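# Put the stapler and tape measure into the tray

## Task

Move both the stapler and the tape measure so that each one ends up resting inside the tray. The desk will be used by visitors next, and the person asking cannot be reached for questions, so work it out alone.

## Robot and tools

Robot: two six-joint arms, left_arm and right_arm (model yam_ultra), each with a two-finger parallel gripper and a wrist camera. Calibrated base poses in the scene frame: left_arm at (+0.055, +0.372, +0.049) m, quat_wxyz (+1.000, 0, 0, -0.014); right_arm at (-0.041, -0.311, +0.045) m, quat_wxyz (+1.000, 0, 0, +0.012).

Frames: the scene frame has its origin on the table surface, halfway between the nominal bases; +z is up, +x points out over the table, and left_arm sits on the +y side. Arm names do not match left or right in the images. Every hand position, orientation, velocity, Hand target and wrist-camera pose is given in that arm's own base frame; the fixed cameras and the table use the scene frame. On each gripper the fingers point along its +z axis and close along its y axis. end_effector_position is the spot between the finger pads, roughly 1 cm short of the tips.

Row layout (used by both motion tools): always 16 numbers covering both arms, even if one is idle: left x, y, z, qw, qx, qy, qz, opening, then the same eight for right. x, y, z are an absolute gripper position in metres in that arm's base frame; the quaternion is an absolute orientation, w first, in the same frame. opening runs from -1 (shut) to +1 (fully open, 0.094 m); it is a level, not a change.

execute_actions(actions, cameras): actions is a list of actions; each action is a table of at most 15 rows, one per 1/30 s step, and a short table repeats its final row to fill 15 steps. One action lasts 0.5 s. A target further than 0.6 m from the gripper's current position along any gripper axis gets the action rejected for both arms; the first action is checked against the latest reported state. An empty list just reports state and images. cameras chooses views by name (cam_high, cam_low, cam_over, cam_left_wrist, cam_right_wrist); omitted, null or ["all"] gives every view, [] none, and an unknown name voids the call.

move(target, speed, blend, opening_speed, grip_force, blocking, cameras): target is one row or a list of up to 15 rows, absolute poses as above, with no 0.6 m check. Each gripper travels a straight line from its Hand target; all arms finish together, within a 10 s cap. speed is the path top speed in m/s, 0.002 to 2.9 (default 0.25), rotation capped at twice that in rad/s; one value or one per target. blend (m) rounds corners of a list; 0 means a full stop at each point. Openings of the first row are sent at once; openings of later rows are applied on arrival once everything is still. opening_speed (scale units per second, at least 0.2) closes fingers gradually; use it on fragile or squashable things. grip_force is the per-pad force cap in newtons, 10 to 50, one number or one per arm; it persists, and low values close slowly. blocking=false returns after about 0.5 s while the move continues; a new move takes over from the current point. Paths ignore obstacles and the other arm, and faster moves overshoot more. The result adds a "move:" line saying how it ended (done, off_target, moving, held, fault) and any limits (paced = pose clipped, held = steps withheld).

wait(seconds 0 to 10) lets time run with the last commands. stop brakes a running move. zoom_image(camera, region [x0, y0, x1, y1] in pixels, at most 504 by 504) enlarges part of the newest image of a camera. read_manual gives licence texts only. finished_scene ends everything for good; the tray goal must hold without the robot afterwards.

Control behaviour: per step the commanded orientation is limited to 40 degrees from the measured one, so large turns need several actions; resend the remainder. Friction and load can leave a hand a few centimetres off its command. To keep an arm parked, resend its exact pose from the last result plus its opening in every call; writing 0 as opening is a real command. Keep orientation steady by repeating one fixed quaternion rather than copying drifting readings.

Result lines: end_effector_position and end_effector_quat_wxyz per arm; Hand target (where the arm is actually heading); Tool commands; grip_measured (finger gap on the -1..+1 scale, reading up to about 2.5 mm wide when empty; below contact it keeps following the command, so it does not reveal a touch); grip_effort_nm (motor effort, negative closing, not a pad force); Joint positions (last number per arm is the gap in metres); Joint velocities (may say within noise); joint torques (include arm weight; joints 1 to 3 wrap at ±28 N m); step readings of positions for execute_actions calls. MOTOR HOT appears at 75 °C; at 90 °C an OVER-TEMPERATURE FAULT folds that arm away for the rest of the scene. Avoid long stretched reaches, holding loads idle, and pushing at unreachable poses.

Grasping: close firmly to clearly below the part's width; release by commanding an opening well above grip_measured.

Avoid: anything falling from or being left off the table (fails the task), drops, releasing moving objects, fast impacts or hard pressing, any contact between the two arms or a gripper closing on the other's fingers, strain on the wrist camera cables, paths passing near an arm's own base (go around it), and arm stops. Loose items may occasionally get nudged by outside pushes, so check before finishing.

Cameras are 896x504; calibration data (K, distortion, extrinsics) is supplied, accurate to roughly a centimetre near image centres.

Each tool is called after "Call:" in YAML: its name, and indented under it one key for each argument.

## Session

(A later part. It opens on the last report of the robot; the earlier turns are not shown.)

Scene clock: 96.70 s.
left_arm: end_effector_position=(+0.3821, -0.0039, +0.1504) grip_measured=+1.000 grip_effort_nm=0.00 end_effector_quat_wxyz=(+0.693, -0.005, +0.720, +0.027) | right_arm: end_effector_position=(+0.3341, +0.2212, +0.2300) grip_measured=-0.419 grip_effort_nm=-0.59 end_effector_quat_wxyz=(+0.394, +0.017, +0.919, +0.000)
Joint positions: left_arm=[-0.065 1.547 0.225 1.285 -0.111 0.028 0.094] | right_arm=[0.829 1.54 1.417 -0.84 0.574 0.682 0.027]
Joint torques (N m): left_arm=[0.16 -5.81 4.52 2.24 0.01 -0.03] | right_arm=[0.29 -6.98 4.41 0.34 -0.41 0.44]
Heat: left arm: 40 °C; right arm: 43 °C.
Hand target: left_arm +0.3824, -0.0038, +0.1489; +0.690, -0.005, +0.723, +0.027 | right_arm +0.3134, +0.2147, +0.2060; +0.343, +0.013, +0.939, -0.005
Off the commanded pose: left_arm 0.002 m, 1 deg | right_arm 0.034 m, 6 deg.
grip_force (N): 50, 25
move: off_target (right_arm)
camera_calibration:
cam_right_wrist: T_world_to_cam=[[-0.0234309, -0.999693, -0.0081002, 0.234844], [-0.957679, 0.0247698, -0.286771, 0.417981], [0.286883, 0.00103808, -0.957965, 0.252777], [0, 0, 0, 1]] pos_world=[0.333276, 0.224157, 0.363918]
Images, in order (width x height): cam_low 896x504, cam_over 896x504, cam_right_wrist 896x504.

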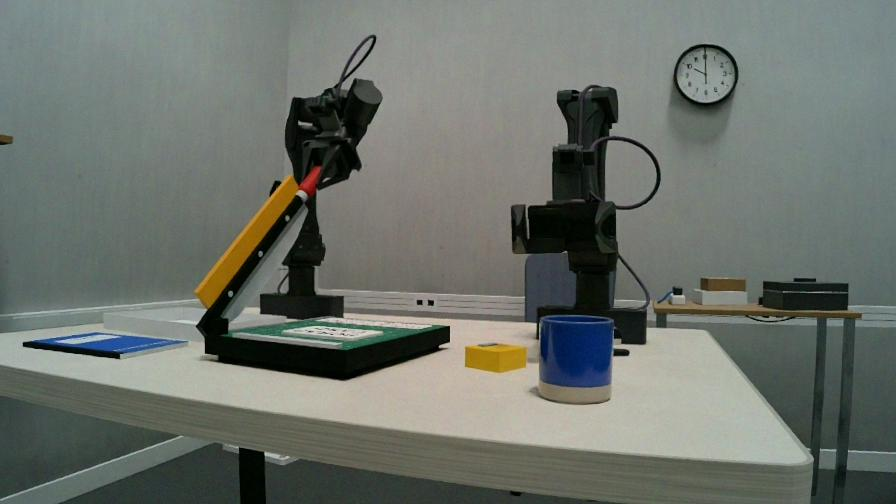

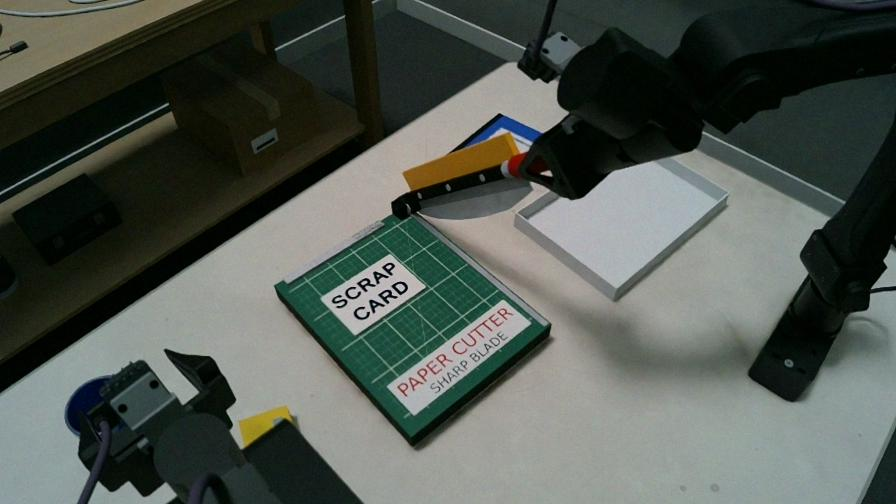

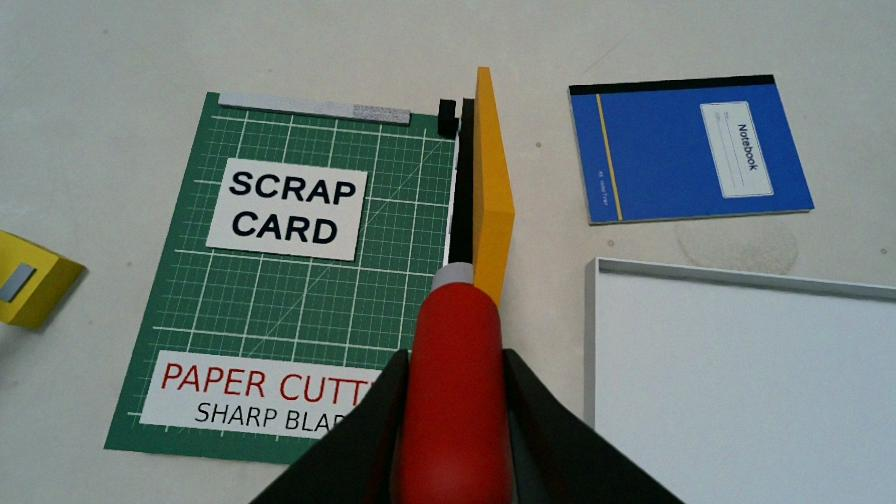

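Call:
move:
  target:
    - [0.3824, -0.0039, 0.1488, 0.690, -0.005, 0.723, 0.027, 1.0, 0.2908, 0.215, 0.1718, 0.4067, 0.012, 0.9135, -0.0053, -0.6]
    - [0.3824, -0.0039, 0.1488, 0.690, -0.005, 0.723, 0.027, 1.0, 0.271, 0.215, 0.1312, 0.4384, 0.0118, 0.8988, -0.0057, -0.6]
  speed: 0.06
  blend: [0.02, 0]
  cameras: ["cam_right_wrist", "cam_over", "cam_low"]

Scene clock: 102.87 s.
left_arm: end_effector_position=(+0.3821, -0.0039, +0.1504) grip_measured=+1.000 grip_effort_nm=0.01 end_effector_quat_wxyz=(+0.693, -0.005, +0.720, +0.027) | right_arm: end_effector_position=(+0.2812, +0.2281, +0.1578) grip_measured=-0.412 grip_effort_nm=-0.60 end_effector_quat_wxyz=(+0.475, +0.013, +0.880, +0.010)
Joint positions: left_arm=[-0.065 1.547 0.225 1.285 -0.111 0.028 0.094] | right_arm=[1.046 1.403 0.896 -0.407 0.805 0.787 0.028]
Joint torques (N m): left_arm=[0.09 -5.85 4.53 2.24 0.01 -0.08] | right_arm=[-0.87 -4.77 3.9 0.6 -0.11 0.45]
Heat: left arm: 40 °C; right arm: 43 °C.
Hand target: left_arm +0.3824, -0.0038, +0.1489; +0.690, -0.005, +0.723, +0.027 | right_arm +0.2711, +0.2147, +0.1321; +0.439, +0.012, +0.898, -0.006
Off the commanded pose: left_arm 0.002 m, 1 deg | right_arm 0.031 m, 5 deg.
grip_force (N): 50, 25
move: off_target (right_arm)
camera_calibration:
cam_right_wrist: T_world_to_cam=[[-0.00669687, -0.99971, -0.0231244, 0.237673], [-0.891381, 0.0164486, -0.452957, 0.355867], [0.453206, 0.0175793, -0.891233, 0.137735], [0, 0, 0, 1]] pos_world=[0.256382, 0.22933, 0.289443]
Images, in order (width x height): cam_low 896x504, cam_over 896x504, cam_right_wrist 896x504.

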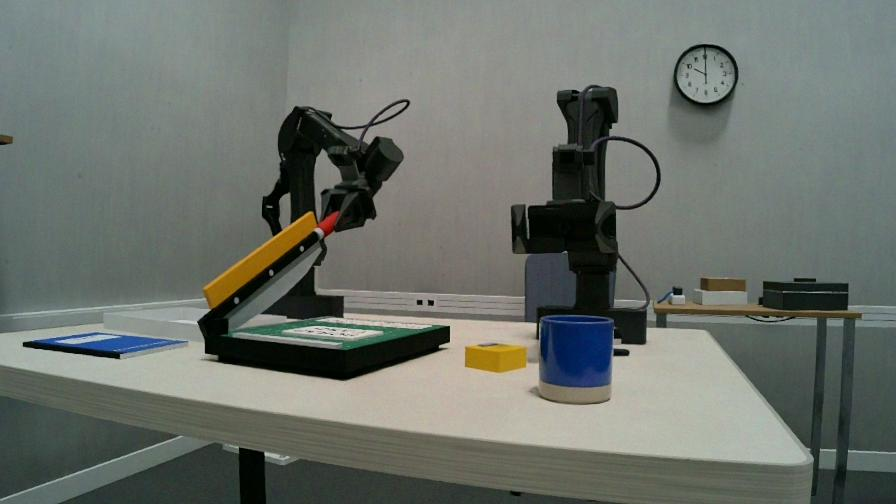

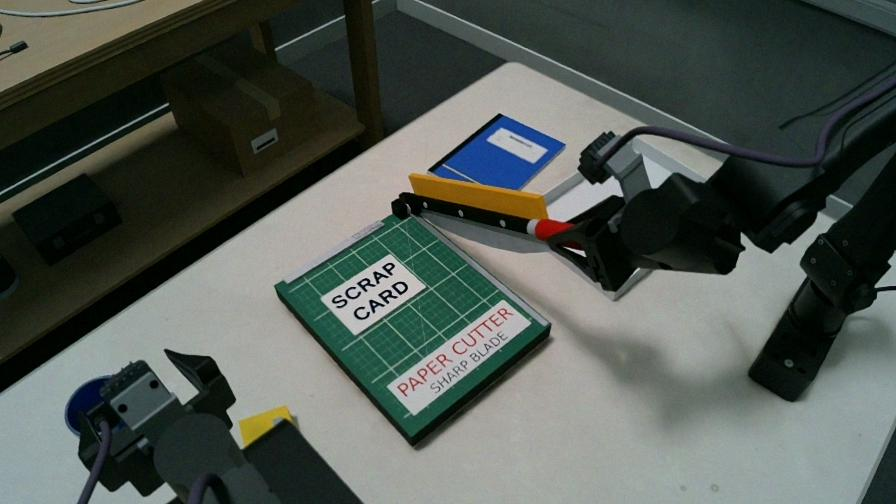

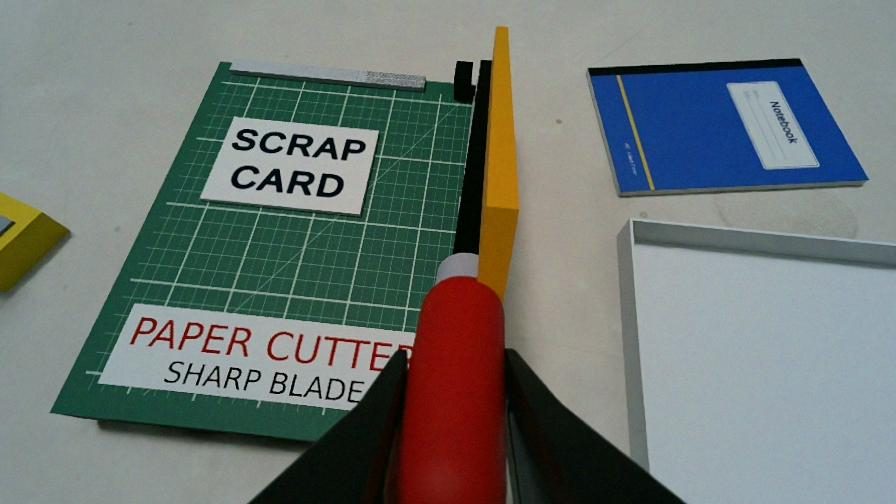

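Call:
move:
  target:
    - [0.3824, -0.0039, 0.1488, 0.690, -0.005, 0.723, 0.027, 1.0, 0.2602, 0.224, 0.105, 0.5, 0.0114, 0.866, -0.0066, -0.6]
    - [0.3824, -0.0039, 0.1488, 0.690, -0.005, 0.723, 0.027, 1.0, 0.2492, 0.226, 0.0552, 0.515, 0.0112, 0.857, -0.0067, -0.6]
  speed: 0.06
  blend: [0.02, 0]
  cameras: ["cam_right_wrist", "cam_over", "cam_low"]

Scene clock: 108.87 s.
left_arm: end_effector_position=(+0.3821, -0.0039, +0.1504) grip_measured=+1.000 grip_effort_nm=0.01 end_effector_quat_wxyz=(+0.693, -0.005, +0.720, +0.027) | right_arm: end_effector_position=(+0.2491, +0.2327, +0.0742) grip_measured=-0.411 grip_effort_nm=-0.59 end_effector_quat_wxyz=(+0.536, +0.003, +0.844, -0.009)
Joint positions: left_arm=[-0.065 1.547 0.225 1.285 -0.111 0.028 0.094] | right_arm=[1.218 1.602 0.601 0.04 1.027 0.874 0.028]
Joint torques (N m): left_arm=[0.13 -5.74 4.6 2.22 0 -0.04] | right_arm=[-1.63 -3.48 3.92 1.12 -0.06 0.4]
Heat: left arm: 40 °C; right arm: 43 °C.
Hand target: left_arm +0.3824, -0.0038, +0.1489; +0.690, -0.005, +0.723, +0.027 | right_arm +0.2482, +0.2253, +0.0560; +0.515, +0.011, +0.857, -0.007
Off the commanded pose: left_arm 0.002 m, 1 deg | right_arm 0.020 m, 3 deg.
grip_force (N): 50, 25
move: off_target (right_arm)
camera_calibration:
cam_right_wrist: T_world_to_cam=[[-0.00856862, -0.999772, 0.0195537, 0.237352], [-0.818042, -0.00423765, -0.575143, 0.285017], [0.575094, -0.0209239, -0.817819, 0.0508205], [0, 0, 0, 1]] pos_world=[0.205963, 0.239569, 0.200846]
Images, in order (width x height): cam_low 896x504, cam_over 896x504, cam_right_wrist 896x504.

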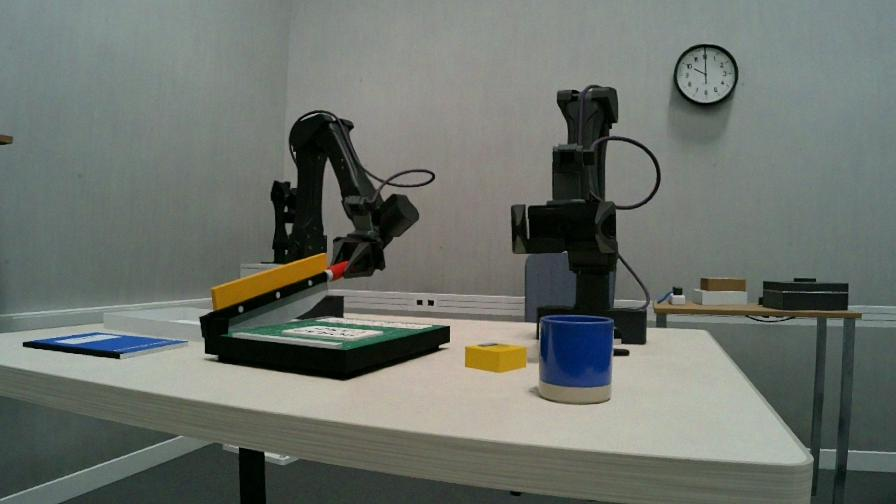

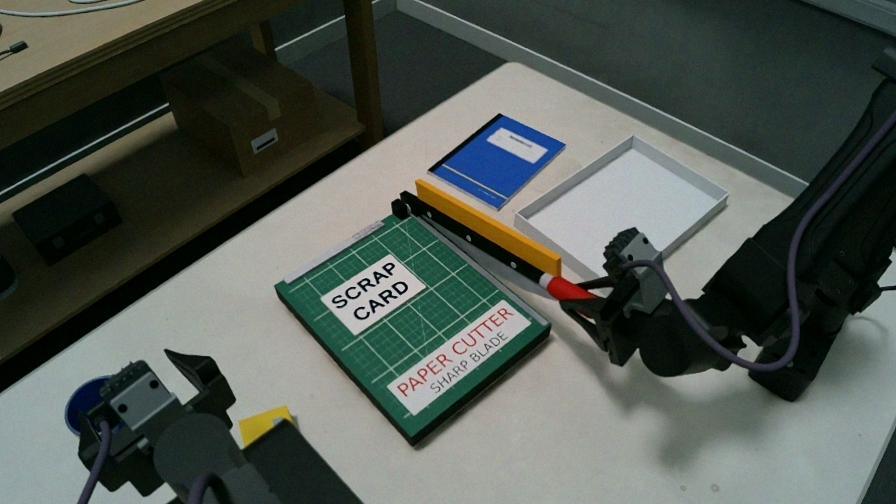

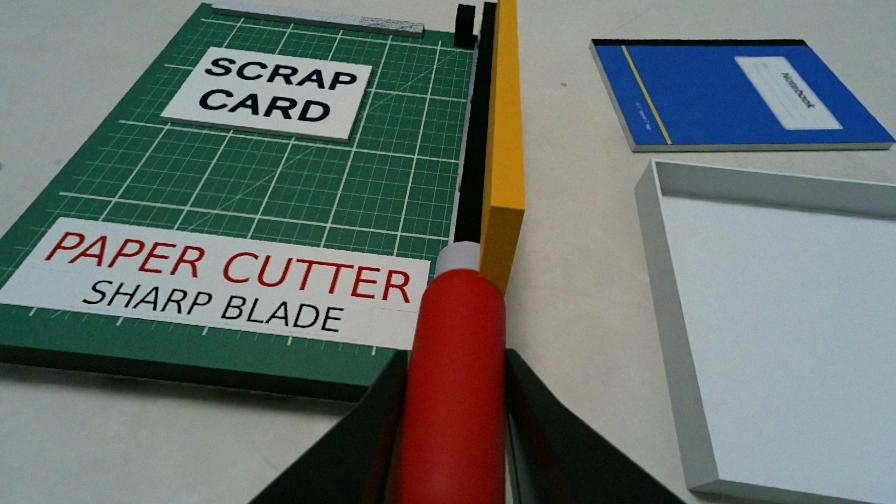

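Call:
move:
  target:
    - [0.3824, -0.0039, 0.1488, 0.690, -0.005, 0.723, 0.027, 1.0, 0.2435, 0.230, 0.020, 0.5373, 0.011, 0.8434, -0.007, -0.6]
  speed: 0.05
  cameras: ["cam_right_wrist", "cam_over", "cam_low"]

Scene clock: 113.33 s.
left_arm: end_effector_position=(+0.3821, -0.0039, +0.1504) grip_measured=+1.000 grip_effort_nm=0.01 end_effector_quat_wxyz=(+0.693, -0.005, +0.720, +0.027) | right_arm: end_effector_position=(+0.2423, +0.2336, +0.0341) grip_measured=-0.411 grip_effort_nm=-0.59 end_effector_quat_wxyz=(+0.555, +0.003, +0.832, -0.015)
Joint positions: left_arm=[-0.065 1.547 0.225 1.285 -0.111 0.028 0.094] | right_arm=[1.259 1.794 0.54 0.271 1.092 0.903 0.028]
Joint torques (N m): left_arm=[0.12 -5.79 4.52 2.23 0.02 -0.05] | right_arm=[-1.54 -4.26 3.55 1.19 -0.02 0.3]
Heat: left arm: 40 °C; right arm: 42 °C.
Hand target: left_arm +0.3824, -0.0038, +0.1489; +0.690, -0.005, +0.723, +0.027 | right_arm +0.2428, +0.2296, +0.0206; +0.537, +0.011, +0.843, -0.008
Off the commanded pose: left_arm 0.002 m, 1 deg | right_arm 0.015 m, 3 deg.
grip_force (N): 50, 25
move: off_target (right_arm)
camera_calibration:
cam_right_wrist: T_world_to_cam=[[-0.0163306, -0.999401, 0.0304966, 0.240567], [-0.791815, -0.00569795, -0.610735, 0.251557], [0.610543, -0.0341213, -0.791248, 0.0155259], [0, 0, 0, 1]] pos_world=[0.193636, 0.242386, 0.158583]
Images, in order (width x height): cam_low 896x504, cam_over 896x504, cam_right_wrist 896x504.

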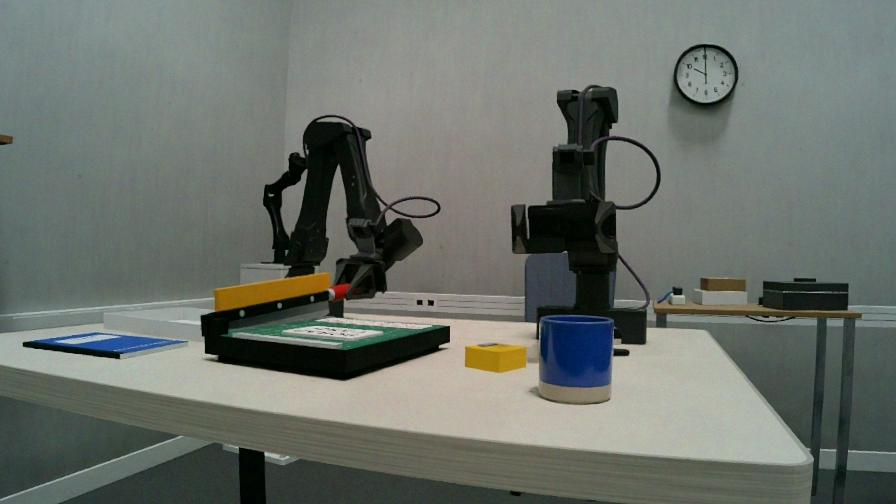

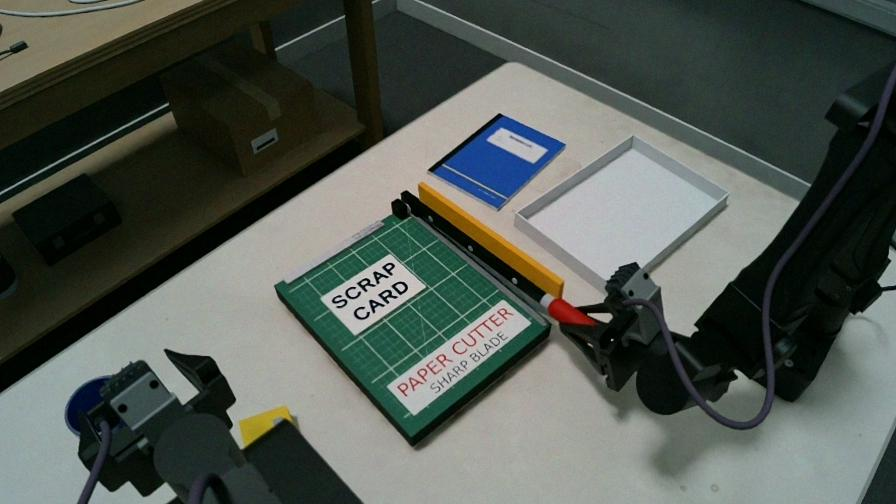

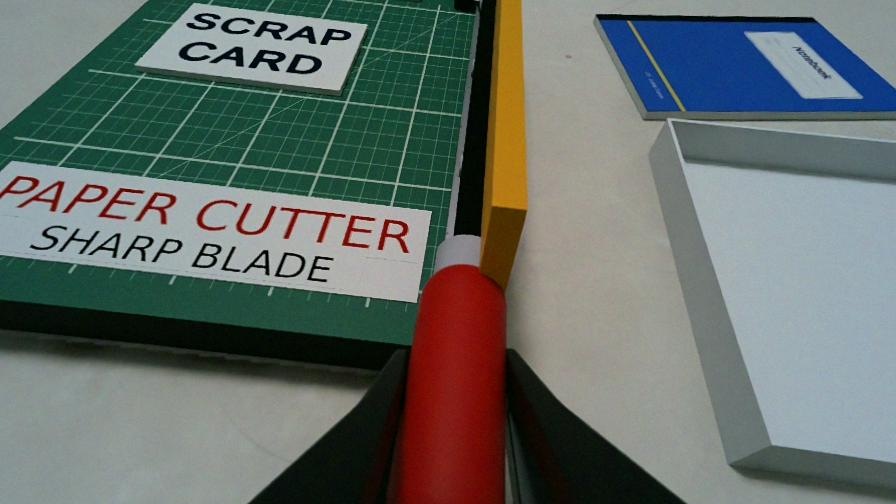

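Call:
move:
  target:
    - [0.3824, -0.0039, 0.1488, 0.690, -0.005, 0.723, 0.027, 1.0, 0.2425, 0.232, -0.006, 0.56, 0.008, 0.8284, -0.010, -0.6]
  speed: 0.04
  cameras: ["cam_right_wrist", "cam_over", "cam_low"]

Call:
zoom_image:
  camera: "cam_low"
  region: [180, 220, 480, 390]

Scene clock: 117.60 s.
left_arm: end_effector_position=(+0.3821, -0.0039, +0.1504) grip_measured=+1.000 grip_effort_nm=0.01 end_effector_quat_wxyz=(+0.693, -0.005, +0.720, +0.027) | right_arm: end_effector_position=(+0.2409, +0.2340, +0.0104) grip_measured=-0.411 grip_effort_nm=-0.59 end_effector_quat_wxyz=(+0.582, +0.012, +0.813, -0.016)
Joint positions: left_arm=[-0.065 1.547 0.225 1.285 -0.111 0.028 0.094] | right_arm=[1.283 1.968 0.514 0.505 1.163 0.896 0.028]
Joint torques (N m): left_arm=[0.03 -5.79 4.51 2.21 0.02 -0.03] | right_arm=[-1.63 -4.42 2.95 1.2 -0.19 0.12]
Heat: left arm: 40 °C; right arm: 42 °C.
Hand target: left_arm +0.3824, -0.0038, +0.1489; +0.690, -0.005, +0.723, +0.027 | right_arm +0.2416, +0.2316, -0.0051; +0.560, +0.009, +0.828, -0.011
Off the commanded pose: left_arm 0.002 m, 1 deg | right_arm 0.017 m, 3 deg.
grip_force (N): 50, 25
move: off_target (right_arm)
camera_calibration:
cam_right_wrist: T_world_to_cam=[[-0.0323774, -0.999271, 0.0202473, 0.245525], [-0.749769, 0.0108877, -0.66161, 0.222409], [0.660907, -0.0366021, -0.749575, -0.0143716], [0, 0, 0, 1]] pos_world=[0.184203, 0.242399, 0.131404]
Images, in order (width x height): cam_low 896x504, cam_over 896x504, cam_right_wrist 896x504.

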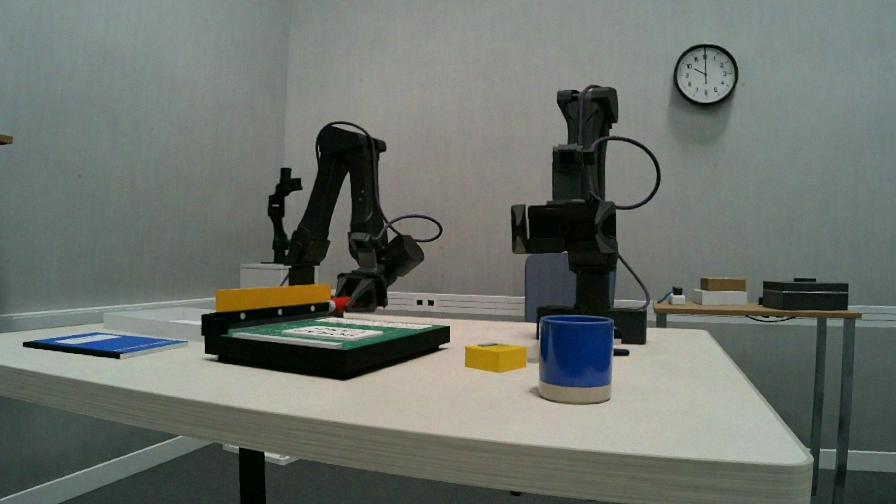

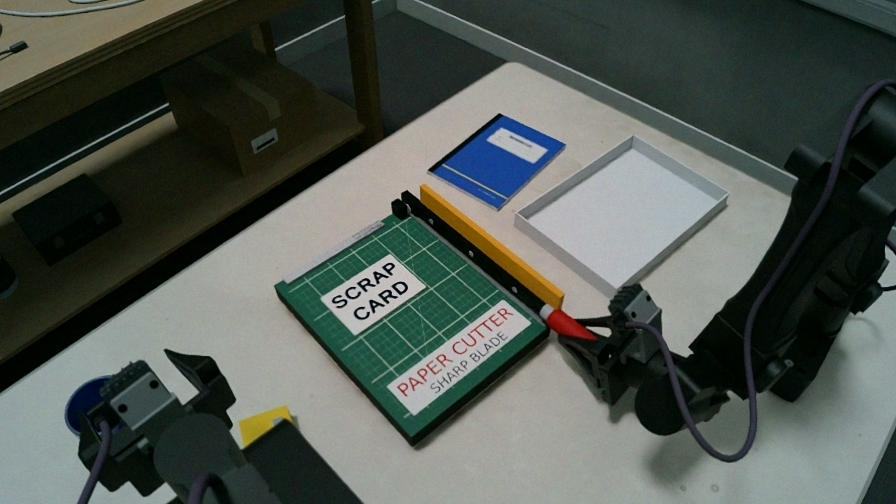

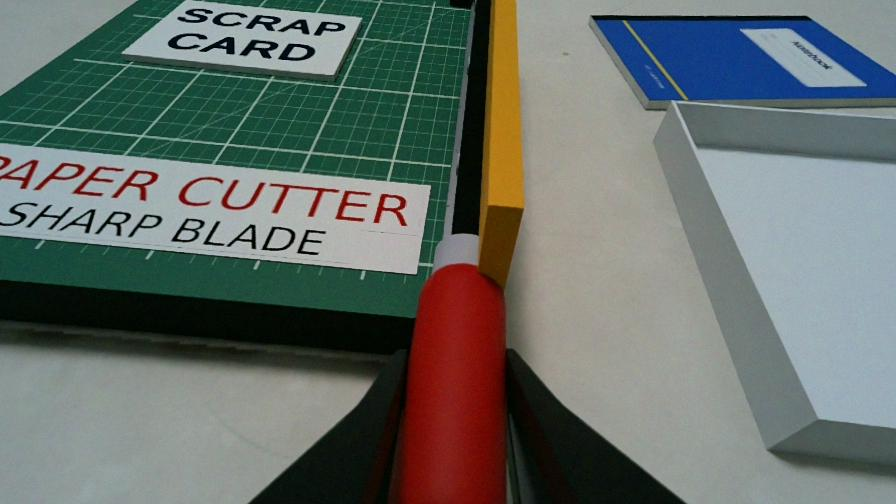

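Scaled by 1.680 from the camera's 896x504 image, which has a finer 1280x720 frame.

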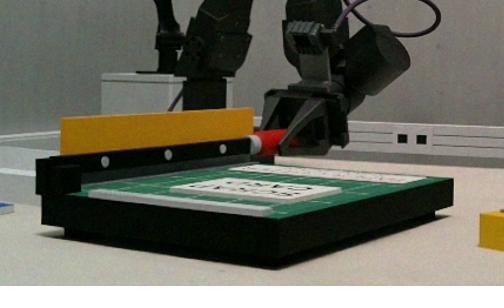

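Call:
move:
  target:
    - [0.3824, -0.0039, 0.1488, 0.690, -0.005, 0.723, 0.027, 1.0, 0.2415, 0.232, -0.019, 0.585, 0.008, 0.811, -0.012, -0.6]
  speed: 0.04
  cameras: ["cam_right_wrist", "cam_over", "cam_low"]

Call:
zoom_image:
  camera: "cam_low"
  region: [180, 220, 480, 390]

Scene clock: 120.87 s.
left_arm: end_effector_position=(+0.3821, -0.0039, +0.1504) grip_measured=+1.000 grip_effort_nm=0.00 end_effector_quat_wxyz=(+0.693, -0.005, +0.720, +0.027) | right_arm: end_effector_position=(+0.2416, +0.2338, +0.0092) grip_measured=-0.417 grip_effort_nm=-0.59 end_effector_quat_wxyz=(+0.622, +0.042, +0.782, -0.006)
Joint positions: left_arm=[-0.065 1.547 0.225 1.285 -0.111 0.028 0.094] | right_arm=[1.303 2.086 0.504 0.734 1.265 0.87 0.027]
Joint torques (N m): left_arm=[0.08 -5.78 4.44 2.21 0.03 -0.05] | right_arm=[-1.39 -4.07 1.78 0.8 -0.69 0.05]
Heat: left arm: 40 °C; right arm: 42 °C.
Hand target: left_arm +0.3824, -0.0038, +0.1489; +0.690, -0.005, +0.723, +0.027 | right_arm +0.2393, +0.2302, -0.0173; +0.585, +0.010, +0.811, -0.012
Off the commanded pose: left_arm 0.002 m, 1 deg | right_arm 0.028 m, 7 deg.
grip_force (N): 50, 25
move: off_target (right_arm)
camera_calibration:
cam_right_wrist: T_world_to_cam=[[-0.0687255, -0.997026, -0.0348604, 0.254127], [-0.676108, 0.0722421, -0.733252, 0.190783], [0.73359, -0.0268237, -0.679063, -0.0361477], [0, 0, 0, 1]] pos_world=[0.172972, 0.23862, 0.124204]
Images, in order (width x height): cam_low 896x504, cam_over 896x504, cam_right_wrist 896x504.

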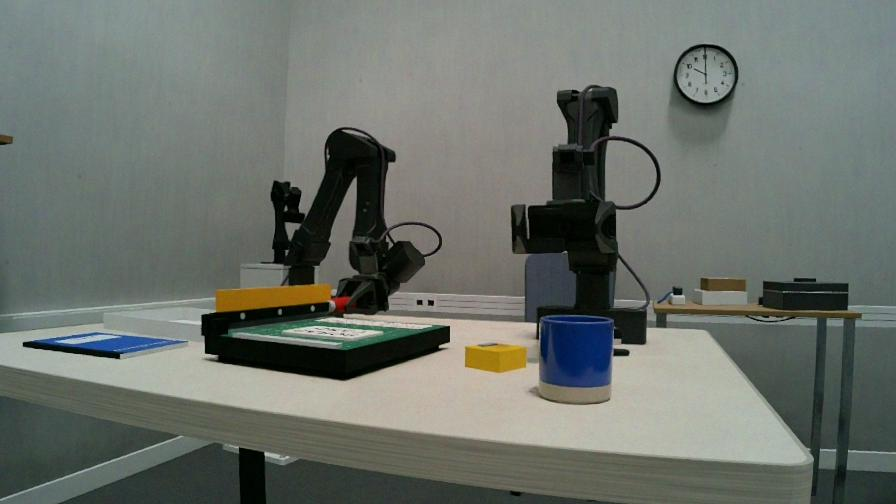

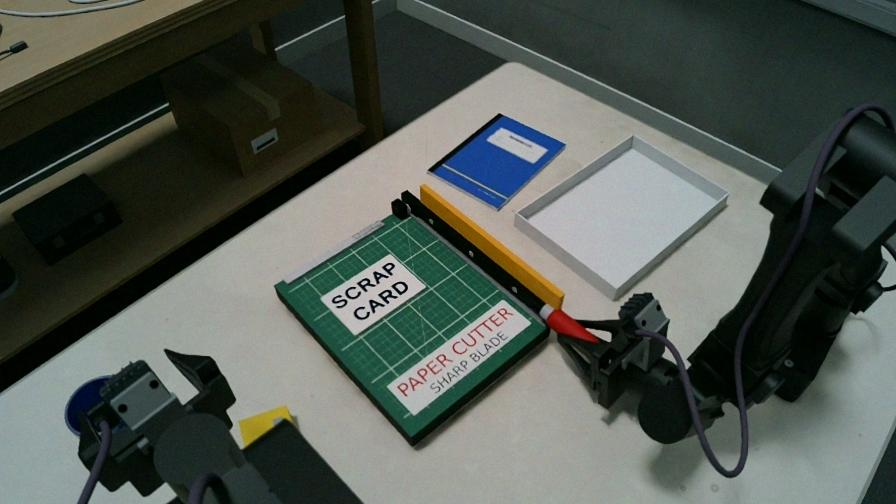

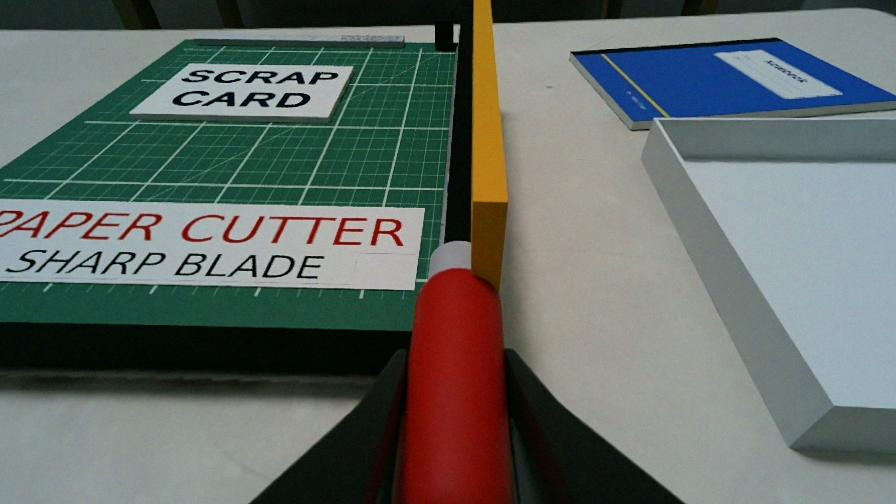

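Scaled by 1.680 from the camera's 896x504 image, which has a finer 1280x720 frame.

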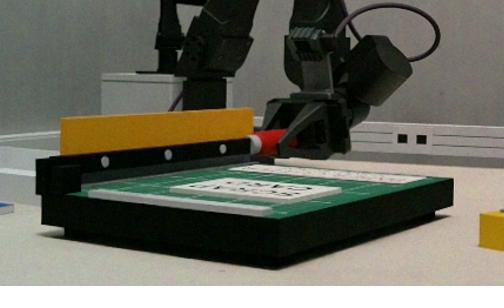

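Call:
move:
  target:
    - [0.27, -0.08, 0.25, 0.2561, 0.1386, 0.956, -0.0371, 1.0, 0.2416, 0.2338, 0.0095, 0.622, 0.03, 0.782, -0.006, 0.5]
  speed: 0.2
  opening_speed: 0.8
  cameras: ["cam_right_wrist", "cam_left_wrist", "cam_low"]

Call:
zoom_image:
  camera: "cam_low"
  region: [180, 220, 480, 390]

Scene clock: 131.80 s.
left_arm: end_effector_position=(+0.2705, -0.0768, +0.2475) grip_measured=+1.000 grip_effort_nm=0.00 end_effector_quat_wxyz=(+0.259, +0.139, +0.955, -0.031) | right_arm: end_effector_position=(+0.2422, +0.2368, +0.0044) grip_measured=+0.498 grip_effort_nm=0.08 end_effector_quat_wxyz=(+0.615, +0.025, +0.788, -0.005)
Joint positions: left_arm=[-0.289 1.195 1.361 -1.208 -0.013 0.003 0.094] | right_arm=[1.297 2.1 0.496 0.783 1.234 0.817 0.07]
Joint torques (N m): left_arm=[-0.29 -2.77 7.71 1.34 0.12 -0.12] | right_arm=[0.25 -7.82 2 1.26 0.7 -0.04]
Heat: left arm: 40 °C; right arm: 42 °C.
Hand target: left_arm +0.2700, -0.0799, +0.2500; +0.256, +0.138, +0.956, -0.037 | right_arm +0.2416, +0.2339, +0.0094; +0.622, +0.030, +0.782, -0.006
Off the commanded pose: left_arm 0.004 m, 1 deg | right_arm 0.006 m, 1 deg.
grip_force (N): 50, 25
move: done
camera_calibration:
cam_left_wrist: T_world_to_cam=[[-0.258726, -0.965949, -0.00198257, 0.0000317184], [-0.965917, 0.258734, -0.00779946, 0.324238], [0.00804684, -0.000102921, -0.999968, 0.370932], [0, 0, 0, 1]] pos_world=[0.310211, -0.0838225, 0.373448]
cam_right_wrist: T_world_to_cam=[[-0.040925, -0.999053, -0.0147729, 0.250622], [-0.690864, 0.0389756, -0.721933, 0.198724], [0.721825, -0.0193391, -0.691805, -0.038671], [0, 0, 0, 1]] pos_world=[0.175462, 0.241892, 0.120415]
Images, in order (width x height): cam_low 896x504, cam_left_wrist 896x504, cam_right_wrist 896x504.

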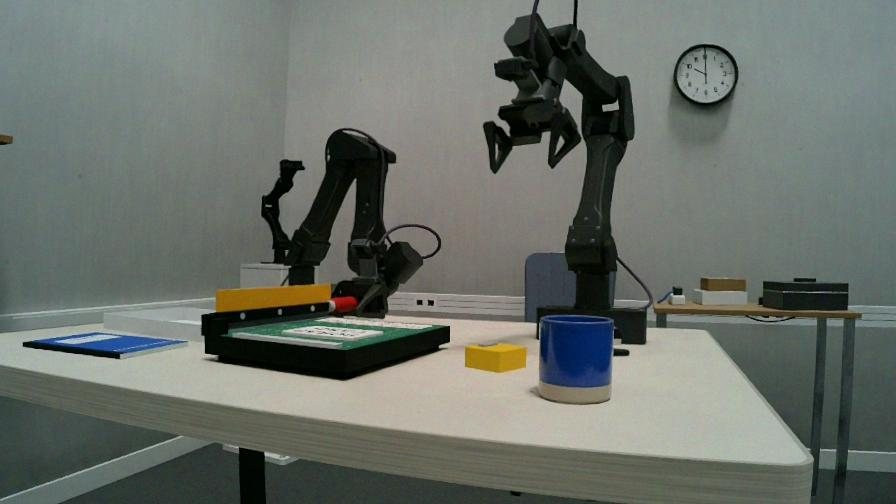

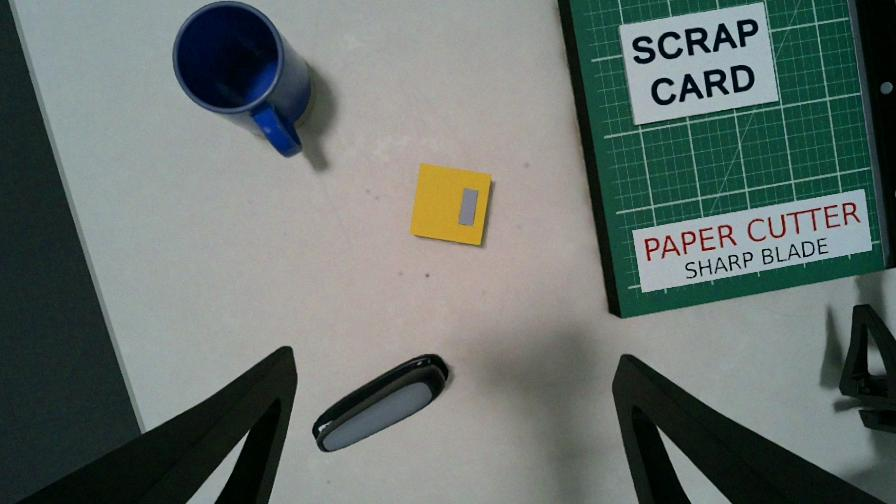

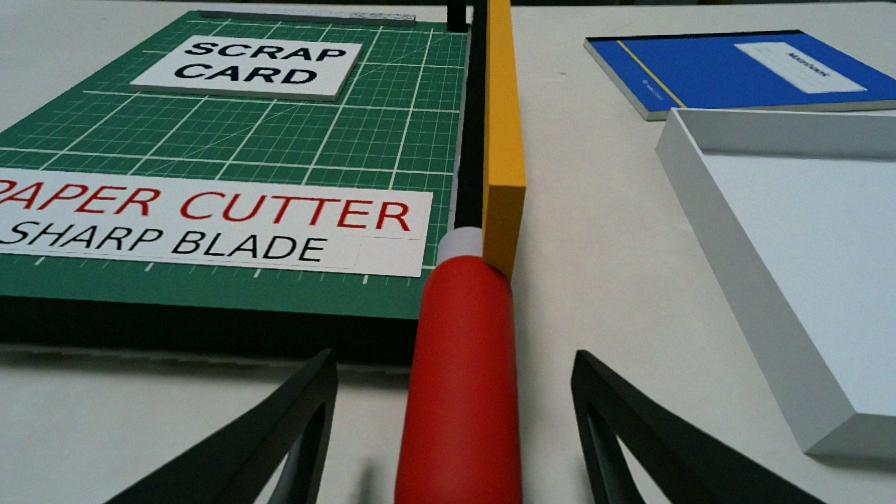

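Scaled by 1.680 from the camera's 896x504 image, which has a finer 1280x720 frame.

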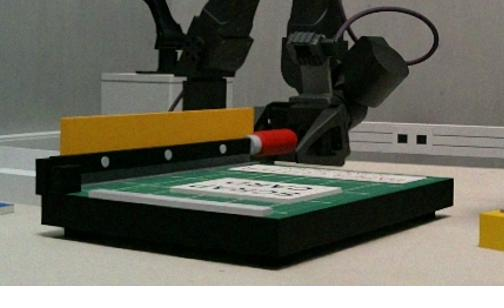

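Call:
move:
  target:
    - [0.33, -0.09, 0.17, 0.1, 0.2, 0.97, -0.02, 1.0, 0.228, 0.2375, 0.12, 0.62, 0.02, 0.784, -0.005, 0.6]
    - [0.354, -0.0956, 0.09, 0, 0.2079, 0.9781, 0, 1.0, 0.26, 0.04, 0.23, 0.3007, 0.0, 0.9537, 0, 1.0]
  speed: 0.2
  blend: [0.03, 0]

Scene clock: 148.17 s.
left_arm: end_effector_position=(+0.3477, -0.0943, +0.0940) grip_measured=+1.000 grip_effort_nm=0.00 end_effector_quat_wxyz=(+0.000, +0.201, +0.980, -0.006) | right_arm: end_effector_position=(+0.2566, +0.0404, +0.2188) grip_measured=+0.998 grip_effort_nm=0.08 end_effector_quat_wxyz=(+0.289, +0.000, +0.957, -0.004)
Joint positions: left_arm=[-0.261 1.916 1.586 -1.241 0.013 0.143 0.094] | right_arm=[0.254 1.038 1.129 -1.092 0.146 0.21 0.094]
Joint torques (N m): left_arm=[-0.31 -9.46 7.38 0.48 -0.11 0.07] | right_arm=[-0.73 -1.63 10.58 1.16 0.01 -0.09]
Heat: left arm: 41 °C; right arm: 42 °C.
Hand target: left_arm +0.3538, -0.0956, +0.0900; +0.000, +0.208, +0.978, +0.000 | right_arm +0.2598, +0.0400, +0.2299; +0.301, +0.000, +0.954, +0.000
Off the commanded pose: left_arm 0.008 m, 1 deg | right_arm 0.012 m, 1 deg.
grip_force (N): 50, 25
move: off_target (right_arm); target 2's new opening was sent with right_arm's hand 0.012 m and 1 deg from that target
camera_calibration:
cam_left_wrist: T_world_to_cam=[[-0.369887, -0.929017, 0.0105696, 0.0437692], [-0.804721, 0.326043, 0.496106, 0.30515], [-0.464337, 0.174997, -0.868198, 0.385173], [0, 0, 0, 1]] pos_world=[0.4406, -0.126234, 0.182557]
cam_right_wrist: T_world_to_cam=[[0.00746994, -0.999913, 0.0108313, 0.040232], [-0.997682, -0.00818501, -0.0675515, 0.308651], [0.0676343, -0.0103016, -0.997657, 0.329845], [0, 0, 0, 1]] pos_world=[0.285326, 0.0461528, 0.349486]

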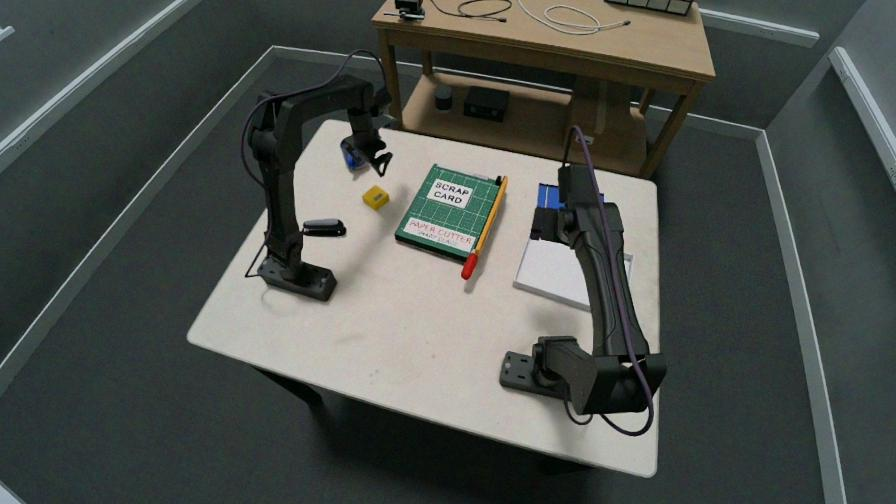

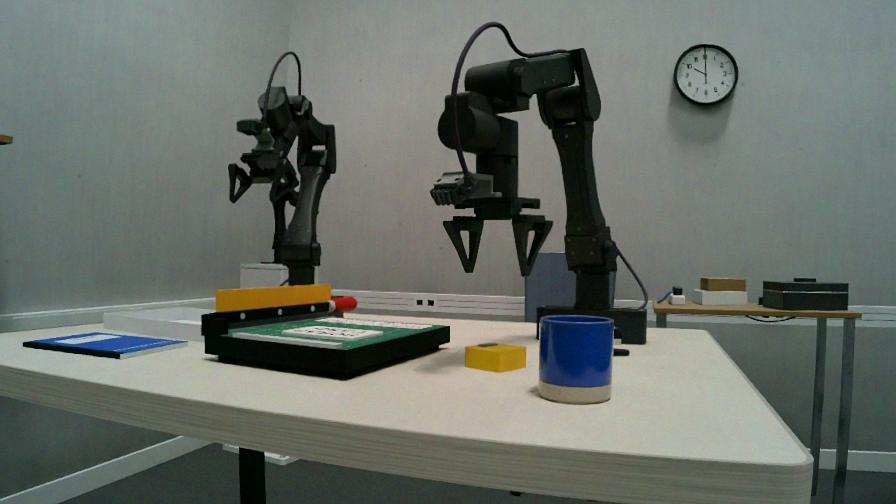

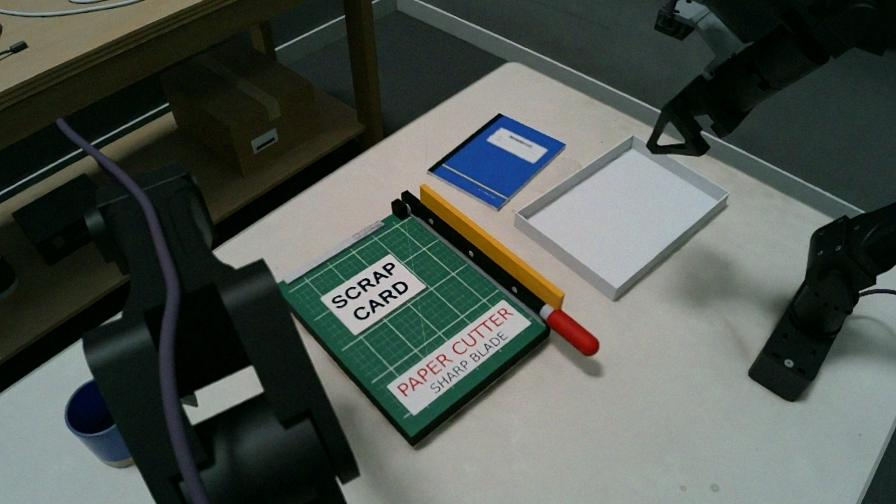

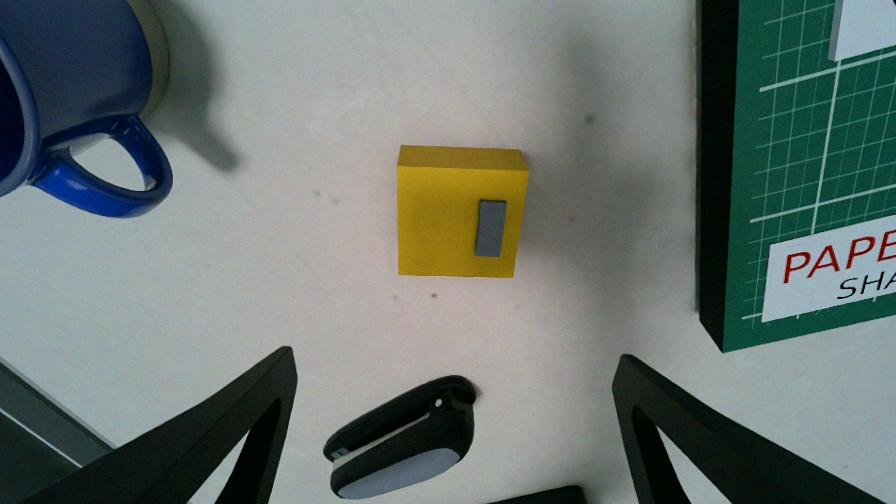

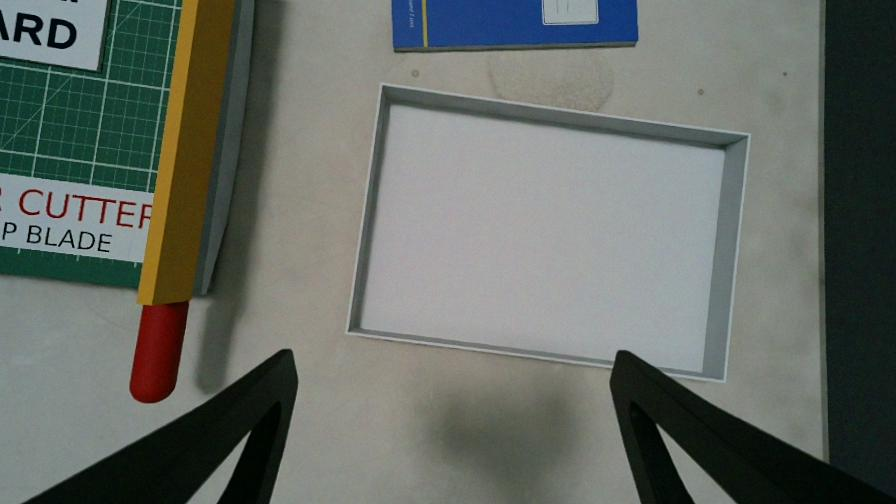

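Call:
move:
  target:
    - [0.353, -0.0975, -0.028, 0, 0.2079, 0.9781, 0, 1.0, 0.2598, 0.0400, 0.2299, 0.301, 0.0, 0.954, 0, 1.0]
  speed: 0.12
  cameras: ["cam_left_wrist", "cam_low"]

Scene clock: 153.57 s.
left_arm: end_effector_position=(+0.3538, -0.0982, -0.0181) grip_measured=+1.000 grip_effort_nm=0.01 end_effector_quat_wxyz=(+0.006, +0.204, +0.979, -0.007) | right_arm: end_effector_position=(+0.2566, +0.0404, +0.2188) grip_measured=+0.998 grip_effort_nm=0.08 end_effector_quat_wxyz=(+0.289, +0.000, +0.957, -0.004)
Joint positions: left_arm=[-0.267 2.053 1.316 -0.822 0.013 0.143 0.094] | right_arm=[0.254 1.038 1.129 -1.092 0.146 0.21 0.094]
Joint torques (N m): left_arm=[-0.31 -10.25 4.66 0.62 -0.11 0] | right_arm=[-0.69 -1.72 10.45 1.17 0.02 -0.09]
Heat: left arm: 41 °C; right arm: 43 °C.
Hand target: left_arm +0.3528, -0.0975, -0.0278; +0.000, +0.208, +0.978, +0.000 | right_arm +0.2596, +0.0400, +0.2298; +0.301, +0.000, +0.954, +0.000
Off the commanded pose: left_arm 0.010 m, 1 deg | right_arm 0.012 m, 1 deg.
grip_force (N): 50, 25
move: off_target (right_arm)
camera_calibration:
cam_left_wrist: T_world_to_cam=[[-0.375662, -0.926712, 0.00905144, 0.0457884], [-0.808656, 0.332546, 0.485271, 0.368776], [-0.452717, 0.174979, -0.874317, 0.287135], [0, 0, 0, 1]] pos_world=[0.445405, -0.130444, 0.071676]
Images, in order (width x height): cam_low 896x504, cam_left_wrist 896x504.

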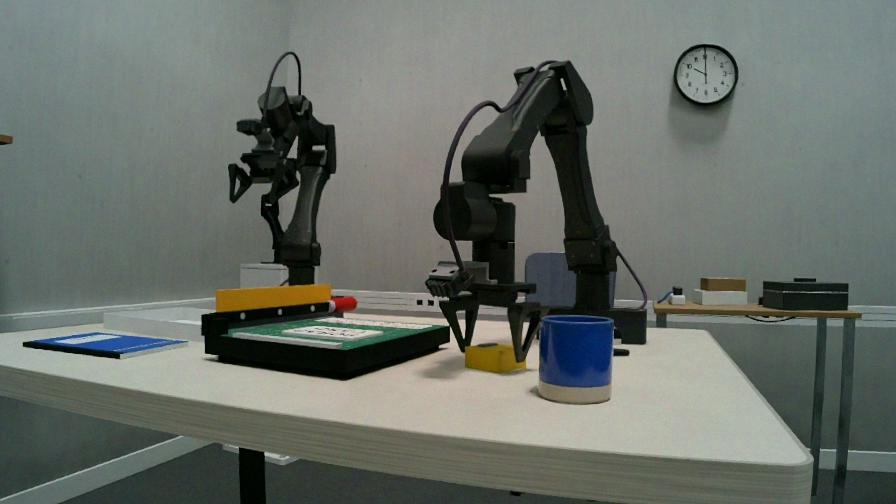

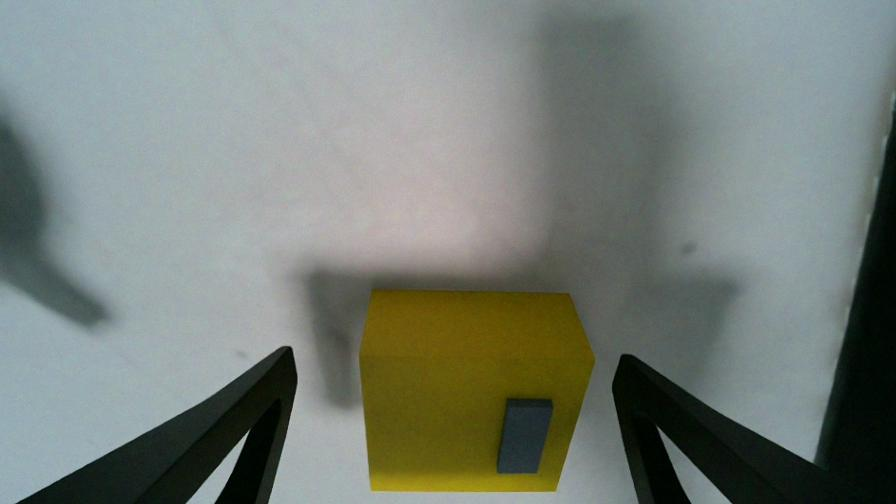

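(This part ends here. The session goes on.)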